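# Move the green block into the blue tray

## Task

Get the green block to rest inside the blue tray. The task fails if the robot falls over or is left leaning, or if anything is knocked over or ends up outside the work area.

## Robot and tools

ROBOT. A Rainbow Robotics RB-Y1 simulation: a two-wheel base with rear casters that cannot strafe, a folding torso (leg with ankle, knee and hip), a head with head_camera, and two 7-joint arms with parallel grippers. Each wrist carries a camera (left_wrist_camera, right_wrist_camera) in a case that sticks out sideways and can collide. The base is 0.58 m wide, extends 0.10 m ahead of the wheel axle and 0.57 m behind it, and sweeps a 0.58 m radius when spinning in place.

FRAMES. All positions are in metres. The base frame has its origin on the floor midway between the drive wheels, with x forward, y to the left and z up. The chest, left_hand and right_hand lines are reported in this frame. A hand point sits between the finger pads, 0.03 m short of the tips. The fingers point along the hand's -z axis and close along its x axis. Printed hand positions can be off, especially at long reach or under load. base_odometry is relative to where the base started. It is computed from wheel rotation only, so slipping shows up as travel, and it misses turns caused by collisions. Heading is in rad, positive to the left.

move. This is the only tool that commands motion. An action is one of these: base and/or joints (optionally with min_time_s and/or contact_limits); target alone or with min_time_s; or contact_limits alone. A call with no action just returns state and images.
- base: one velocity command {"x_m_s", "turn_rad_s", "for_s"}. x_m_s is the forward speed, 0.005 to 1.5 m/s in either direction (negative reverses), or 0. turn_rad_s is the turn rate, positive to the left, 0.02 to 1.509 rad/s either way, or 0. for_s is the duration, 0.1 to 5 s. Omitted speeds are 0. Distance covered is roughly speed times for_s; acceleration is 0.4 m/s² (turns 0.5 rad/s²), and the base may coast up to about 3 s after for_s ends. The base does not stop on contact.
- joints: a single object keyed by joint name, holding absolute angles in rad (grippers as an opening in m, 0 to 0.1). Key ranges: torso_squat_rad 0..1.2, torso_shift_rad -0.3..0.6, torso_pitch_rad -0.2..1.4 (positive bows forward), torso_yaw_rad -1.5..1.5 (positive left). Left arm: shoulder_pitch -2.356..2.356 (negative swings forward/up), shoulder_roll 0..3.141 (positive raises outward), shoulder_yaw ±2.094, elbow -2.617..0.01 (negative bends), forearm_roll ±3.141, wrist_pitch -1.57..1.919, hand_roll ±2.705. The right arm uses the same keys, except right_shoulder_roll_rad is -3.141..0, with negative raising it outward. head_pan_rad ±0.523 (positive left), head_tilt_rad -0.35..1.57 (positive looks down). Combined torso limits also apply; if a command breaks one, the joints stop partway and report off_target.
- target: an absolute pose for one hand, {"side":"left"|"right", "x","y","z" in m in the base frame (-3..3), "quat_wxyz":[w,x,y,z] in the same form the hand lines print}. The robot solves it once into joint angles, so the hand follows an arc. Break long moves into short steps. A target cannot be sent while an earlier move is still running.
- min_time_s: 0.1..8 s, the minimum duration for arm, head and torso motions. Short values make the head and torso move faster, and fast bending can tip the robot.
- contact_limits: gripper current limits in mA, keyed left_gripper_m / right_gripper_m, 200..672.5. Each scene starts at 672.5. A limit stays in force until changed, and lower values squeeze more softly.
- cameras: a list of names or ["all"]; [] shows none. blocking: true (the default) returns once motion has stopped; false returns within about 0.5 s while motion continues.
To grasp an object, command an opening at least 0.005 m narrower than its width. Reporting off_target or done afterwards is normal.

wait(seconds 0..10, cameras) lets time pass and returns state. stop(cameras) brakes every motion you commanded. zoom_image(camera, region [x0,y0,x1,y1] in pixels, at most 504x504) enlarges part of that camera's latest image. Image sizes: head 896x504, wrists 644x364. read_manual gives licence text only. finished_scene ends the scene for good; the block has to remain in the tray afterwards.

RESULT LINES. base_status, joint_status, left_hand_status and right_hand_status report done, moving, off_target (stopped away from the target and possibly still pushing), short (with the error), reached (within 10 mm and 2°), refused (with a reason), not_followed (withheld by the arm-collision check), contact_stop (torso only), time_out, limit_stop_at_<name> (a self-collision guard), torque_fault and limit_stop_at_motor_heat. If a call is refused, or an unplanned stop occurs, the later move, wait and finished_scene calls in that reply are skipped. on_its_own lists things the robot did without being commanded. lidar_m gives 12 distances in 30° sectors counter-clockwise from straight ahead, at 0.23 m height; "-" means nothing seen. motor_effort is in % per wheel, with the peak in brackets; a high value at rest means the base is pushing on something. wheel_motors_off=1 means the drive motors are off for 2 s after a stall. Joint torques, external torques and wrist force/torque readings are noisy and carry offsets; use them to sense contact or a load. A MOTOR HOT line warns of heating; at 80 °C the arm brakes for at least 30 s.

AVOID. Do not drop the block or release it while it is moving. Do not slam into or push hard on furniture, knock items out of the work area, or let the two arms hit or press on each other (that can end the scene). Keep heavy loads close to the body, and avoid fast bending or sudden stops while bowed forward or driving, since both can tip the robot. Watch for the torso or body catching on table edges while driving. Do not hold arms stretched out for long, to avoid heating. Torque faults freeze the robot for 10 s.

Each tool is called after "Emit:" as name([rows], argument=value, ...), one row to a line, values as JSON.

## Session

Emit:
move()

Scene clock: 0.00 s.
Joint torques (N m): no reading
External joint torques (N m): no reading
Wrist force (N): no reading
Wrist torque (N m): no reading
Wrist force, peak (N): no reading
base_odometry: x=+0.000 y=+0.000 heading=+0.000
lidar_m: 2.67 1.84 1.69 1.75 2.49 2.30 2.32 2.71 2.51 2.15 3.08 2.80
base_status: not commanded
joint_positions: torso_squat_rad=+0.350 torso_shift_rad=+0.000 torso_pitch_rad=+0.000 torso_yaw_rad=+0.000 left_shoulder_pitch_rad=+0.020 left_shoulder_roll_rad=+0.004 left_shoulder_yaw_rad=-0.044 left_elbow_rad=-0.246 left_forearm_roll_rad=-0.048 left_wrist_pitch_rad=-0.049 left_hand_roll_rad=-0.025 left_gripper_m=+0.099 right_shoulder_pitch_rad=+0.015 right_shoulder_roll_rad=-0.018 right_shoulder_yaw_rad=+0.001 right_elbow_rad=-0.299 right_forearm_roll_rad=-0.040 right_wrist_pitch_rad=-0.043 right_hand_roll_rad=+0.024 right_gripper_m=+0.101 head_pan_rad=+0.000 head_tilt_rad=+0.400
joint_status: not commanded
wheel_motors_off: 0
motor_effort: left_wheel=+1 right_wheel=+1
chest: x=-0.2280 y=-0.0006 z=+1.2475 quat_wxyz=(+1.000, +0.000, +0.000, +0.000) (m; base frame)
left_hand: x=-0.1119 y=+0.2171 z=+0.5728 quat_wxyz=(+0.989, +0.003, -0.138, -0.055) (m; base frame)
right_hand: x=-0.0842 y=-0.2347 z=+0.5785 quat_wxyz=(+0.986, -0.008, -0.163, -0.009) (m; base frame)
pictures: head_camera, left_wrist_camera, right_wrist_camera

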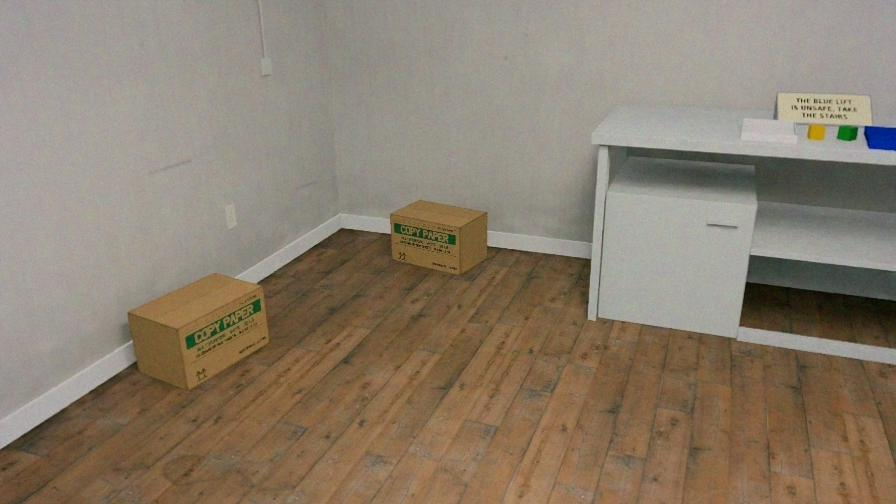

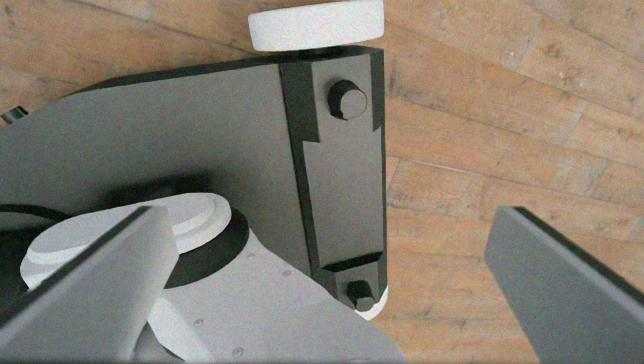

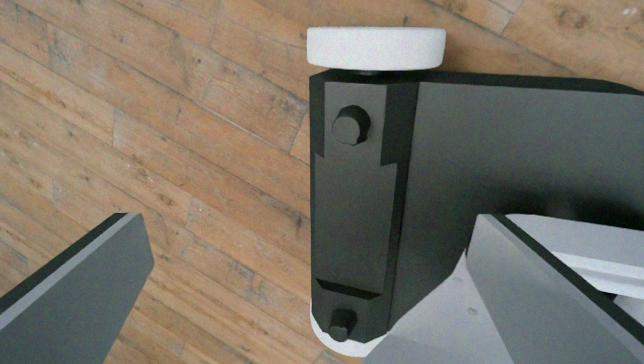

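Emit:
move(base={"turn_rad_s": -0.55, "for_s": 1.15}, joints={"head_tilt_rad": 0.35}, cameras=["head_camera"])

Emit:
zoom_image(camera="head_camera", region=[350, 60, 750, 285])

Scene clock: 4.00 s.
Joint torques (N m): left_arm=[-2.28 -0.58 0.88 -1.36 -0.12 -0.65 0.07] | right_arm=[-2.1 -0.11 -0.08 -1.8 -0.03 -0.79 0.37]
External joint torques (N m): left_arm=[0.02 -0.69 0.87 -0.06 -0.13 -0.04 0.08] | right_arm=[0.74 0.86 -0.01 -0.02 -0.1 -0.12 0.35]
Wrist force (N): left_arm=[-0.9 2.1 -7.4] | right_arm=[-2.1 -0.6 -6.9]
Wrist torque (N m): left_arm=[-0.43 0.03 0.07] | right_arm=[0.22 0.11 -0.19]
Wrist force, peak (N): left_arm=[-1.1 2.2 -8.2] | right_arm=[-2.1 -0.4 -7.0]
move: done
base_odometry: x=+0.000 y=+0.000 heading=-0.641
lidar_m: 2.82 2.81 2.39 1.84 1.77 2.47 2.30 2.31 2.72 2.52 2.16 2.97
base_status: done (sent for 1.17 of 1.17 s)
joint_positions: torso_squat_rad=+0.350 torso_shift_rad=+0.000 torso_pitch_rad=+0.000 torso_yaw_rad=+0.000 left_shoulder_pitch_rad=+0.020 left_shoulder_roll_rad=+0.004 left_shoulder_yaw_rad=-0.044 left_elbow_rad=-0.246 left_forearm_roll_rad=-0.048 left_wrist_pitch_rad=-0.049 left_hand_roll_rad=-0.025 left_gripper_m=+0.099 right_shoulder_pitch_rad=+0.015 right_shoulder_roll_rad=-0.018 right_shoulder_yaw_rad=+0.001 right_elbow_rad=-0.299 right_forearm_roll_rad=-0.040 right_wrist_pitch_rad=-0.043 right_hand_roll_rad=+0.024 right_gripper_m=+0.101 head_pan_rad=+0.000 head_tilt_rad=+0.350
joint_status: all done
wheel_motors_off: 0
motor_effort: left_wheel=+4(25) right_wheel=+1(19)
chest: x=-0.2280 y=-0.0006 z=+1.2475 quat_wxyz=(+1.000, +0.000, +0.000, +0.000) (m; base frame)
left_hand: x=-0.1119 y=+0.2171 z=+0.5728 quat_wxyz=(+0.989, +0.003, -0.138, -0.055) (m; base frame)
right_hand: x=-0.0842 y=-0.2347 z=+0.5785 quat_wxyz=(+0.986, -0.008, -0.163, -0.009) (m; base frame)
pictures: head_camera

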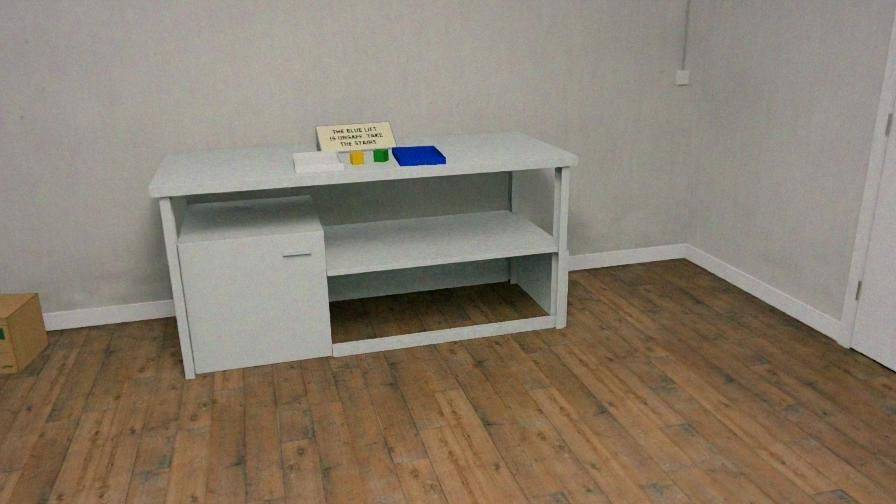

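Scaled by 1.260 from the camera's 896x504 image, which has a finer 1280x720 frame.

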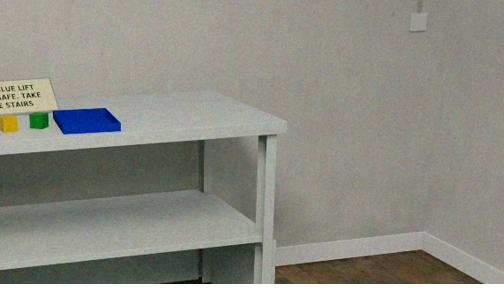

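Emit:
move(base={"x_m_s": 0.8, "turn_rad_s": 0.027, "for_s": 2.46})

Emit:
move(base={"turn_rad_s": 0.33, "for_s": 0.667}, joints={"torso_pitch_rad": 0.65, "right_shoulder_pitch_rad": -1.3, "right_shoulder_roll_rad": -0.1, "right_elbow_rad": -1.4, "right_wrist_pitch_rad": 1.7, "right_shoulder_yaw_rad": 0.0, "right_forearm_roll_rad": 0.0, "right_hand_roll_rad": 0.0, "head_tilt_rad": 0.05}, min_time_s=1.8, cameras=["head_camera"])

Scene clock: 11.03 s.
Joint torques (N m): left_arm=[-1.79 -0.9 0.9 -1.16 -0.16 -0.67 0.11] | right_arm=[-1.8 0.23 -0.3 -1.44 0.05 -0.71 0.26]
External joint torques (N m): left_arm=[0.51 -1.01 0.88 0.14 -0.17 -0.05 0.13] | right_arm=[1.05 1.19 -0.23 0.33 -0.02 -0.04 0.24]
Wrist force (N): left_arm=[-0.8 1.9 -7.5] | right_arm=[-2.1 -0.4 -6.7]
Wrist torque (N m): left_arm=[-0.39 0.06 0.06] | right_arm=[0.20 0.10 -0.19]
Wrist force, peak (N): left_arm=[-1.0 1.7 -8.4] | right_arm=[-2.0 -0.5 -7.0]
move: done
base_odometry: x=+1.638 y=-1.100 heading=-0.574
lidar_m: 1.49 0.90 1.09 2.02 2.08 2.74 4.23 3.77 2.09 2.14 2.12 1.28
base_status: done (sent for 2.47 of 2.47 s)
joint_positions: torso_squat_rad=+0.350 torso_shift_rad=+0.000 torso_pitch_rad=+0.000 torso_yaw_rad=+0.000 left_shoulder_pitch_rad=+0.020 left_shoulder_roll_rad=+0.004 left_shoulder_yaw_rad=-0.044 left_elbow_rad=-0.246 left_forearm_roll_rad=-0.048 left_wrist_pitch_rad=-0.049 left_hand_roll_rad=-0.025 left_gripper_m=+0.099 right_shoulder_pitch_rad=+0.014 right_shoulder_roll_rad=-0.018 right_shoulder_yaw_rad=+0.001 right_elbow_rad=-0.299 right_forearm_roll_rad=-0.040 right_wrist_pitch_rad=-0.043 right_hand_roll_rad=+0.024 right_gripper_m=+0.101 head_pan_rad=+0.000 head_tilt_rad=+0.350
joint_status: not commanded
wheel_motors_off: 0
motor_effort: left_wheel=+2(32) right_wheel=-2(33)
chest: x=-0.2280 y=-0.0006 z=+1.2475 quat_wxyz=(+1.000, +0.000, +0.000, +0.000) (m; base frame)
left_hand: x=-0.1118 y=+0.2171 z=+0.5729 quat_wxyz=(+0.989, +0.003, -0.138, -0.055) (m; base frame)
right_hand: x=-0.0841 y=-0.2347 z=+0.5786 quat_wxyz=(+0.986, -0.008, -0.164, -0.009) (m; base frame)
pictures: none

Scene clock: 13.13 s.
Joint torques (N m): left_arm=[14.26 -0.38 0.61 4.64 -0.14 0.71 0.12] | right_arm=[-17.87 -1.37 -0.9 -8.49 0.49 -0.58 0.02]
External joint torques (N m): left_arm=[0.41 -0.59 0.59 -0.49 -0.13 0.11 0.1] | right_arm=[1.45 0.6 -0.52 0.14 0.14 0.03 0]
Wrist force (N): left_arm=[3.5 2.4 -7.5] | right_arm=[-2.1 -0.4 -7.1]
Wrist torque (N m): left_arm=[-0.41 0.29 0.04] | right_arm=[0.17 0.10 -0.15]
Wrist force, peak (N): left_arm=[1.9 2.5 -8.2] | right_arm=[-2.1 -1.0 -7.6]
move: done
base_odometry: x=+1.638 y=-1.100 heading=-0.355
lidar_m: 0.88 0.93 1.85 2.02 2.38 3.15 4.23 2.90 2.09 2.13 1.28 1.47
base_status: done (sent for 0.67 of 0.67 s)
joint_positions: torso_squat_rad=+0.350 torso_shift_rad=+0.000 torso_pitch_rad=+0.650 torso_yaw_rad=+0.000 left_shoulder_pitch_rad=+0.020 left_shoulder_roll_rad=+0.004 left_shoulder_yaw_rad=-0.044 left_elbow_rad=-0.246 left_forearm_roll_rad=-0.048 left_wrist_pitch_rad=-0.049 left_hand_roll_rad=-0.025 left_gripper_m=+0.099 right_shoulder_pitch_rad=-1.300 right_shoulder_roll_rad=-0.100 right_shoulder_yaw_rad=+0.000 right_elbow_rad=-1.400 right_forearm_roll_rad=+0.000 right_wrist_pitch_rad=+1.700 right_hand_roll_rad=+0.000 right_gripper_m=+0.101 head_pan_rad=+0.000 head_tilt_rad=+0.050
joint_status: all done
wheel_motors_off: 0
motor_effort: left_wheel=-4(26) right_wheel=-2(31)
chest: x=-0.0406 y=-0.0006 z=+1.1844 quat_wxyz=(+0.948, +0.000, +0.319, +0.000) (m; base frame)
left_hand: x=-0.3567 y=+0.2171 z=+0.5771 quat_wxyz=(+0.981, -0.015, +0.185, -0.053) (m; base frame)
right_hand: x=+0.4783 y=-0.0695 z=+0.8941 quat_wxyz=(+0.972, -0.008, -0.151, +0.183) (m; base frame)
pictures: head_camera

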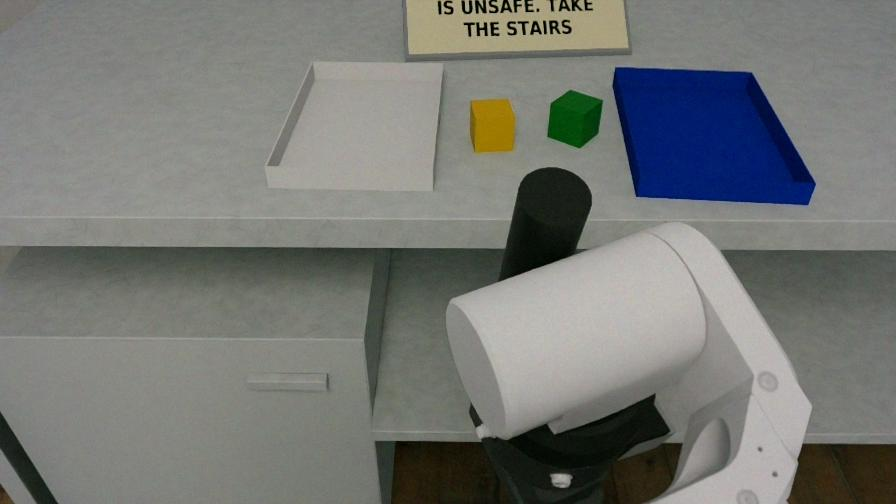

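Emit:
zoom_image(camera="head_camera", region=[460, 60, 660, 172])

Emit:
move(target={"side": "right", "x": 0.43, "y": -0.18, "z": 0.99, "quat_wxyz": [0.932, 0, 0, -0.362]})

Emit:
move(base={"x_m_s": 0.4, "for_s": 1.5}, joints={"head_tilt_rad": 0.3}, cameras=["head_camera", "right_wrist_camera"])

Scaled by 2.520 from the camera's 896x504 image, which has a finer 1280x720 frame.

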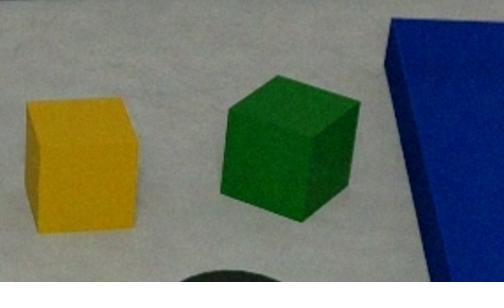

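Scene clock: 15.77 s.
Joint torques (N m): left_arm=[14.23 -0.27 1.11 4.69 -0.09 0.69 0.05] | right_arm=[-14.15 -0.07 0.9 -6.67 -0.02 -1.14 0.61]
External joint torques (N m): left_arm=[0.38 -0.48 1.09 -0.44 -0.08 0.09 0.04] | right_arm=[-0.04 1.88 -0.62 0.25 -0.19 -0.11 0.59]
Wrist force (N): left_arm=[2.8 2.3 -7.5] | right_arm=[-2.8 -2.8 -6.3]
Wrist torque (N m): left_arm=[-0.42 0.22 0.05] | right_arm=[0.31 0.07 -0.17]
Wrist force, peak (N): left_arm=[3.4 2.4 -7.7] | right_arm=[-2.5 -0.5 -7.8]
move: short
base_odometry: x=+1.638 y=-1.100 heading=-0.355
lidar_m: 0.88 0.92 1.88 2.02 2.38 3.17 4.24 2.95 2.09 2.13 1.28 1.48
base_status: not commanded
joint_positions: torso_squat_rad=+0.350 torso_shift_rad=+0.000 torso_pitch_rad=+0.650 torso_yaw_rad=+0.000 left_shoulder_pitch_rad=+0.020 left_shoulder_roll_rad=+0.004 left_shoulder_yaw_rad=-0.044 left_elbow_rad=-0.246 left_forearm_roll_rad=-0.048 left_wrist_pitch_rad=-0.049 left_hand_roll_rad=-0.025 left_gripper_m=+0.099 right_shoulder_pitch_rad=-1.065 right_shoulder_roll_rad=+0.000 right_shoulder_yaw_rad=-0.224 right_elbow_rad=-2.138 right_forearm_roll_rad=+0.233 right_wrist_pitch_rad=+1.919 right_hand_roll_rad=-0.696 right_gripper_m=+0.101 head_pan_rad=+0.000 head_tilt_rad=+0.050
joint_status: all done
wheel_motors_off: 0
motor_effort: left_wheel=-5(5) right_wheel=+0(2)
chest: x=-0.0407 y=-0.0006 z=+1.1844 quat_wxyz=(+0.948, +0.000, +0.319, +0.000) (m; base frame)
left_hand: x=-0.3567 y=+0.2171 z=+0.5771 quat_wxyz=(+0.981, -0.015, +0.185, -0.053) (m; base frame)
right_hand: x=+0.4302 y=-0.1801 z=+0.9894 quat_wxyz=(+0.896, +0.082, -0.264, -0.348) (m; base frame)
right_hand_status: short (checked arc, as near as the solve gets, planned for 1.0 s): 1 mm and 32.1 deg off. The place is met; only the turn is off.
pictures: none

Scene clock: 18.80 s.
Joint torques (N m): left_arm=[14.75 -0.43 0.9 4.87 -0.19 0.56 0.09] | right_arm=[-13.6 -0.61 0.66 -6.73 -0.06 -1.19 0.72]
External joint torques (N m): left_arm=[0.9 -0.63 0.88 -0.25 -0.18 -0.03 0.07] | right_arm=[0.51 1.35 -0.87 0.19 -0.23 -0.16 0.7]
Wrist force (N): left_arm=[3.2 2.9 -7.5] | right_arm=[-2.7 -2.7 -6.2]
Wrist torque (N m): left_arm=[-0.49 0.25 0.04] | right_arm=[0.30 0.07 -0.17]
Wrist force, peak (N): left_arm=[3.0 2.5 -7.9] | right_arm=[-2.8 -2.9 -6.5]
move: done
base_odometry: x=+2.201 y=-1.309 heading=-0.355
lidar_m: 0.34 0.30 0.42 2.03 2.12 3.14 4.83 2.49 2.23 1.02 1.03 0.95
base_status: done (sent for 1.5 of 1.5 s)
joint_positions: torso_squat_rad=+0.350 torso_shift_rad=+0.000 torso_pitch_rad=+0.650 torso_yaw_rad=+0.000 left_shoulder_pitch_rad=+0.020 left_shoulder_roll_rad=+0.004 left_shoulder_yaw_rad=-0.044 left_elbow_rad=-0.246 left_forearm_roll_rad=-0.048 left_wrist_pitch_rad=-0.049 left_hand_roll_rad=-0.025 left_gripper_m=+0.099 right_shoulder_pitch_rad=-1.065 right_shoulder_roll_rad=+0.000 right_shoulder_yaw_rad=-0.224 right_elbow_rad=-2.138 right_forearm_roll_rad=+0.233 right_wrist_pitch_rad=+1.919 right_hand_roll_rad=-0.696 right_gripper_m=+0.101 head_pan_rad=+0.000 head_tilt_rad=+0.300
joint_status: all done
wheel_motors_off: 0
motor_effort: left_wheel=+1(25) right_wheel=-2(26)
chest: x=-0.0407 y=-0.0006 z=+1.1844 quat_wxyz=(+0.948, +0.000, +0.319, +0.000) (m; base frame)
left_hand: x=-0.3566 y=+0.2171 z=+0.5771 quat_wxyz=(+0.981, -0.015, +0.185, -0.053) (m; base frame)
right_hand: x=+0.4302 y=-0.1800 z=+0.9894 quat_wxyz=(+0.896, +0.082, -0.264, -0.348) (m; base frame)
pictures: head_camera, right_wrist_camera

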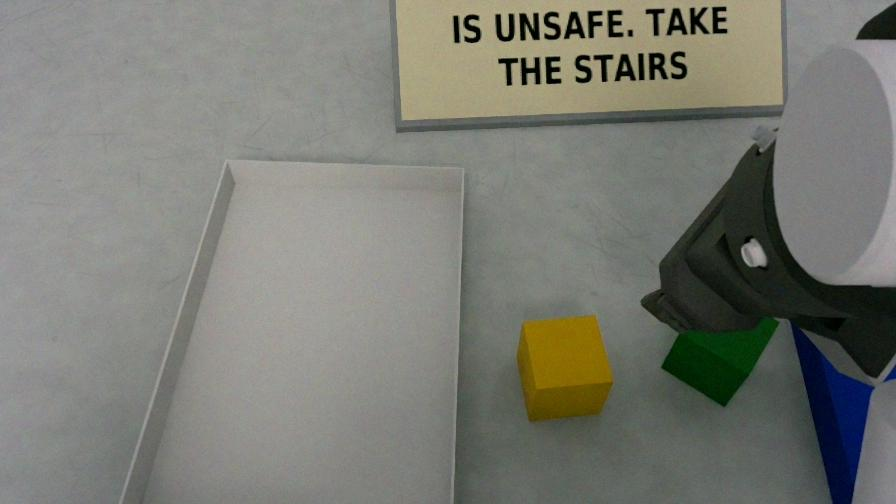

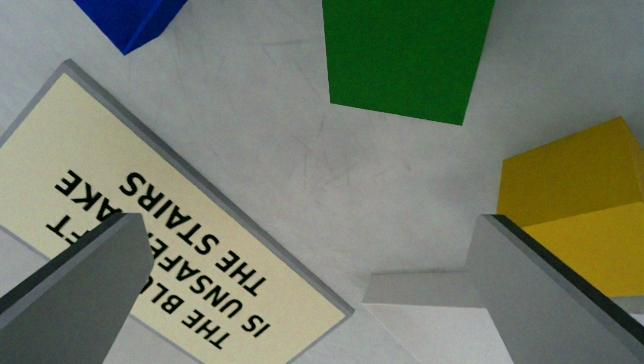

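Emit:
move(joints={"torso_pitch_rad": 0.55, "head_tilt_rad": 0.4})

Emit:
move(target={"side": "right", "x": 0.432, "y": -0.198, "z": 0.94, "quat_wxyz": [0.941, 0, 0, -0.338]}, cameras=["head_camera", "right_wrist_camera"])

Scene clock: 21.23 s.
Joint torques (N m): left_arm=[12.46 -0.29 0.91 4.06 -0.2 0.45 0.18] | right_arm=[-14.37 -0.97 0.77 -6.23 -0.24 -1.35 0.71]
External joint torques (N m): left_arm=[0.87 -0.48 0.9 -0.15 -0.19 0.04 0.17] | right_arm=[0.75 1.44 -0.7 0.24 -0.38 -0.16 0.68]
Wrist force (N): left_arm=[2.6 2.1 -7.8] | right_arm=[-2.8 -3.0 -5.8]
Wrist torque (N m): left_arm=[-0.42 0.22 0.07] | right_arm=[0.32 0.09 -0.16]
Wrist force, peak (N): left_arm=[3.2 2.5 -7.9] | right_arm=[-2.8 -2.9 -6.7]
move: done
base_odometry: x=+2.201 y=-1.309 heading=-0.355
lidar_m: 0.34 0.29 0.42 2.03 2.13 3.14 4.84 2.49 2.23 1.02 1.04 0.94
base_status: not commanded
joint_positions: torso_squat_rad=+0.350 torso_shift_rad=+0.000 torso_pitch_rad=+0.550 torso_yaw_rad=+0.000 left_shoulder_pitch_rad=+0.020 left_shoulder_roll_rad=+0.004 left_shoulder_yaw_rad=-0.044 left_elbow_rad=-0.246 left_forearm_roll_rad=-0.048 left_wrist_pitch_rad=-0.049 left_hand_roll_rad=-0.025 left_gripper_m=+0.099 right_shoulder_pitch_rad=-1.065 right_shoulder_roll_rad=+0.000 right_shoulder_yaw_rad=-0.224 right_elbow_rad=-2.138 right_forearm_roll_rad=+0.233 right_wrist_pitch_rad=+1.919 right_hand_roll_rad=-0.696 right_gripper_m=+0.101 head_pan_rad=+0.000 head_tilt_rad=+0.400
joint_status: all done
wheel_motors_off: 0
motor_effort: left_wheel=+1(1) right_wheel=-1(2)
chest: x=-0.0663 y=-0.0006 z=+1.2019 quat_wxyz=(+0.962, +0.000, +0.272, +0.000) (m; base frame)
left_hand: x=-0.3199 y=+0.2171 z=+0.5660 quat_wxyz=(+0.989, -0.012, +0.136, -0.054) (m; base frame)
right_hand: x=+0.4217 y=-0.1801 z=+1.0549 quat_wxyz=(+0.881, +0.099, -0.309, -0.343) (m; base frame)
pictures: none

Scene clock: 22.73 s.
Joint torques (N m): left_arm=[12.24 -0.25 0.89 3.83 -0.27 0.44 0.13] | right_arm=[-17.74 -4.11 2.68 -5.37 0.38 -1.27 0.12]
External joint torques (N m): left_arm=[0.66 -0.45 0.88 -0.38 -0.26 0.03 0.11] | right_arm=[3.53 1.84 -1.91 1.64 0.13 -1.29 0.13]
Wrist force (N): left_arm=[2.6 2.3 -7.7] | right_arm=[-1.8 -1.9 -0.9]
Wrist torque (N m): left_arm=[-0.42 0.25 0.06] | right_arm=[0.03 0.52 -0.15]
Wrist force, peak (N): left_arm=[3.2 2.0 -8.1] | right_arm=[-2.8 -2.6 55.4]
move: done
base_odometry: x=+2.201 y=-1.309 heading=-0.355
lidar_m: 0.37 0.31 0.42 2.03 2.14 3.14 4.84 2.50 2.23 1.03 1.03 0.96
base_status: not commanded
joint_positions: torso_squat_rad=+0.350 torso_shift_rad=+0.000 torso_pitch_rad=+0.550 torso_yaw_rad=+0.000 left_shoulder_pitch_rad=+0.020 left_shoulder_roll_rad=+0.004 left_shoulder_yaw_rad=-0.044 left_elbow_rad=-0.246 left_forearm_roll_rad=-0.048 left_wrist_pitch_rad=-0.049 left_hand_roll_rad=-0.025 left_gripper_m=+0.099 right_shoulder_pitch_rad=-1.521 right_shoulder_roll_rad=+0.000 right_shoulder_yaw_rad=-0.796 right_elbow_rad=-1.173 right_forearm_roll_rad=+0.559 right_wrist_pitch_rad=+1.919 right_hand_roll_rad=-0.424 right_gripper_m=+0.101 head_pan_rad=+0.000 head_tilt_rad=+0.400
joint_status: all done
wheel_motors_off: 0
motor_effort: left_wheel=+5(7) right_wheel=+1(7)
chest: x=-0.0665 y=-0.0006 z=+1.2019 quat_wxyz=(+0.962, +0.000, +0.271, +0.000) (m; base frame)
left_hand: x=-0.3199 y=+0.2171 z=+0.5660 quat_wxyz=(+0.989, -0.012, +0.136, -0.054) (m; base frame)
right_hand: x=+0.4340 y=-0.1984 z=+0.9397 quat_wxyz=(+0.941, -0.006, +0.016, -0.338) (m; base frame)
right_hand_status: reached (checked arc, as near as the solve gets, planned for 1.1 s): 2 mm and 1.9 deg off.
pictures: head_camera, right_wrist_camera

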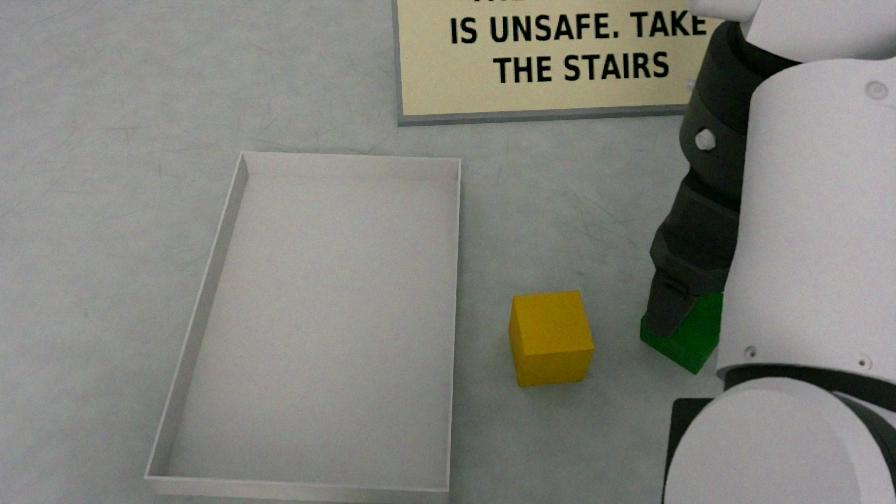

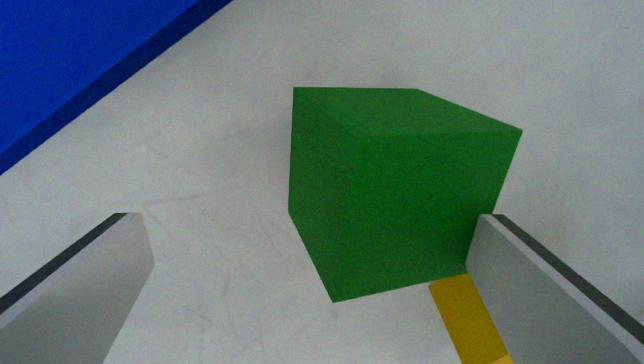

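Emit:
move(target={"side": "right", "x": 0.434, "y": -0.198, "z": 0.975, "quat_wxyz": [0.941, 0, 0, -0.338]}, min_time_s=1.5, cameras=["head_camera", "right_wrist_camera"])

Emit:
zoom_image(camera="head_camera", region=[480, 250, 760, 408])

Scene clock: 25.53 s.
Joint torques (N m): left_arm=[12.24 -0.56 0.78 3.85 -0.15 0.31 0.06] | right_arm=[-23.34 -4.91 4.37 -4.55 0.43 -0.22 0.57]
External joint torques (N m): left_arm=[0.65 -0.76 0.77 -0.37 -0.14 -0.1 0.04] | right_arm=[-0.7 1.85 -1.77 0.77 0.16 -0.42 0.57]
Wrist force (N): left_arm=[2.6 2.0 -7.8] | right_arm=[0.4 -0.1 -7.1]
Wrist torque (N m): left_arm=[-0.37 0.23 0.06] | right_arm=[0.11 0.20 -0.21]
Wrist force, peak (N): left_arm=[2.4 2.5 -8.3] | right_arm=[-0.6 -0.2 -7.4]
move: short
base_odometry: x=+2.201 y=-1.309 heading=-0.355
lidar_m: 0.35 0.29 0.44 2.03 2.14 3.13 4.84 2.49 2.24 0.99 1.03 0.96
base_status: not commanded
joint_positions: torso_squat_rad=+0.350 torso_shift_rad=+0.000 torso_pitch_rad=+0.550 torso_yaw_rad=+0.000 left_shoulder_pitch_rad=+0.020 left_shoulder_roll_rad=+0.004 left_shoulder_yaw_rad=-0.044 left_elbow_rad=-0.246 left_forearm_roll_rad=-0.048 left_wrist_pitch_rad=-0.049 left_hand_roll_rad=-0.025 left_gripper_m=+0.099 right_shoulder_pitch_rad=-1.768 right_shoulder_roll_rad=+0.000 right_shoulder_yaw_rad=-1.137 right_elbow_rad=-1.038 right_forearm_roll_rad=+0.884 right_wrist_pitch_rad=+1.919 right_hand_roll_rad=-0.311 right_gripper_m=+0.101 head_pan_rad=+0.000 head_tilt_rad=+0.400
joint_status: all done
wheel_motors_off: 0
motor_effort: left_wheel=+5(5) right_wheel=+1(1)
chest: x=-0.0663 y=-0.0006 z=+1.2019 quat_wxyz=(+0.962, +0.000, +0.271, +0.000) (m; base frame)
left_hand: x=-0.3200 y=+0.2171 z=+0.5660 quat_wxyz=(+0.989, -0.012, +0.136, -0.054) (m; base frame)
right_hand: x=+0.4351 y=-0.1984 z=+0.9746 quat_wxyz=(+0.939, -0.008, +0.063, -0.337) (m; base frame)
right_hand_status: short (checked arc, as near as the solve gets, planned for 1.5 s): 1 mm and 7.3 deg off. The place is met; only the turn is off.
pictures: head_camera, right_wrist_camera

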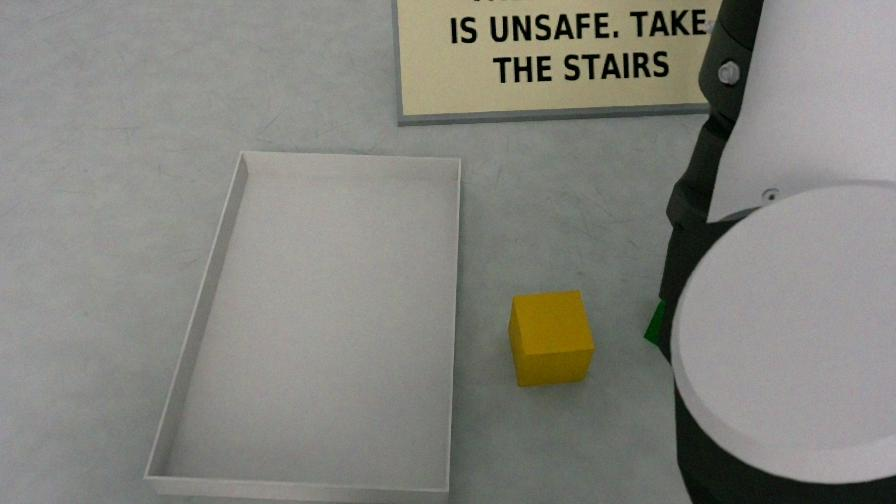

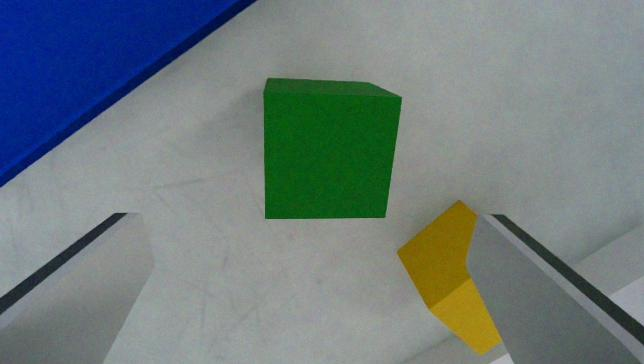

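Scaled by 1.800 from the camera's 896x504 image, which has a finer 1280x720 frame.

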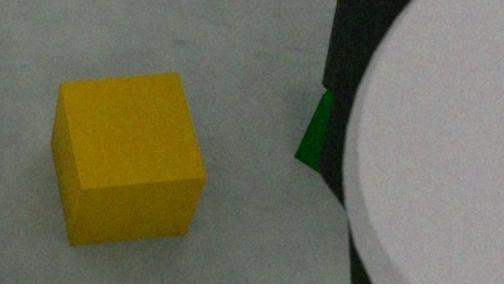

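Emit:
move(target={"side": "right", "x": 0.419, "y": -0.199, "z": 0.94, "quat_wxyz": [0.9287, 0, 0, -0.3709]}, cameras=["right_wrist_camera"])

Emit:
move(target={"side": "right", "x": 0.419, "y": -0.199, "z": 0.902, "quat_wxyz": [0.9287, 0, 0, -0.3709]}, cameras=["right_wrist_camera"])

Scene clock: 27.00 s.
Joint torques (N m): left_arm=[12.05 -0.29 0.87 3.99 -0.17 0.41 0.17] | right_arm=[-22.01 -5.35 7.48 -5.65 0.27 -0.04 0.36]
External joint torques (N m): left_arm=[0.46 -0.48 0.86 -0.23 -0.16 0 0.16] | right_arm=[-0.01 1.13 1.94 0.23 -0.01 -0.32 0.37]
Wrist force (N): left_arm=[2.8 2.5 -7.7] | right_arm=[0.6 0.0 -7.0]
Wrist torque (N m): left_arm=[-0.44 0.26 0.07] | right_arm=[0.13 0.21 -0.12]
Wrist force, peak (N): left_arm=[2.5 2.3 -8.8] | right_arm=[0.2 -0.5 -8.2]
move: short
base_odometry: x=+2.201 y=-1.309 heading=-0.355
lidar_m: 0.35 0.30 0.41 2.03 2.12 3.13 4.84 2.48 2.22 1.02 1.04 0.95
base_status: not commanded
joint_positions: torso_squat_rad=+0.350 torso_shift_rad=+0.000 torso_pitch_rad=+0.550 torso_yaw_rad=+0.000 left_shoulder_pitch_rad=+0.020 left_shoulder_roll_rad=+0.004 left_shoulder_yaw_rad=-0.044 left_elbow_rad=-0.246 left_forearm_roll_rad=-0.048 left_wrist_pitch_rad=-0.049 left_hand_roll_rad=-0.025 left_gripper_m=+0.099 right_shoulder_pitch_rad=-1.661 right_shoulder_roll_rad=+0.000 right_shoulder_yaw_rad=-1.053 right_elbow_rad=-1.031 right_forearm_roll_rad=+0.783 right_wrist_pitch_rad=+1.919 right_hand_roll_rad=-0.416 right_gripper_m=+0.101 head_pan_rad=+0.000 head_tilt_rad=+0.400
joint_status: all done
wheel_motors_off: 0
motor_effort: left_wheel=+4(5) right_wheel=+0(1)
chest: x=-0.0663 y=-0.0006 z=+1.2018 quat_wxyz=(+0.962, +0.000, +0.272, +0.000) (m; base frame)
left_hand: x=-0.3200 y=+0.2171 z=+0.5660 quat_wxyz=(+0.989, -0.012, +0.136, -0.054) (m; base frame)
right_hand: x=+0.4200 y=-0.1994 z=+0.9393 quat_wxyz=(+0.925, -0.016, +0.083, -0.370) (m; base frame)
right_hand_status: short (checked arc, as near as the solve gets, planned for 0.4 s): 1 mm and 9.7 deg off. The place is met; only the turn is off.
pictures: right_wrist_camera

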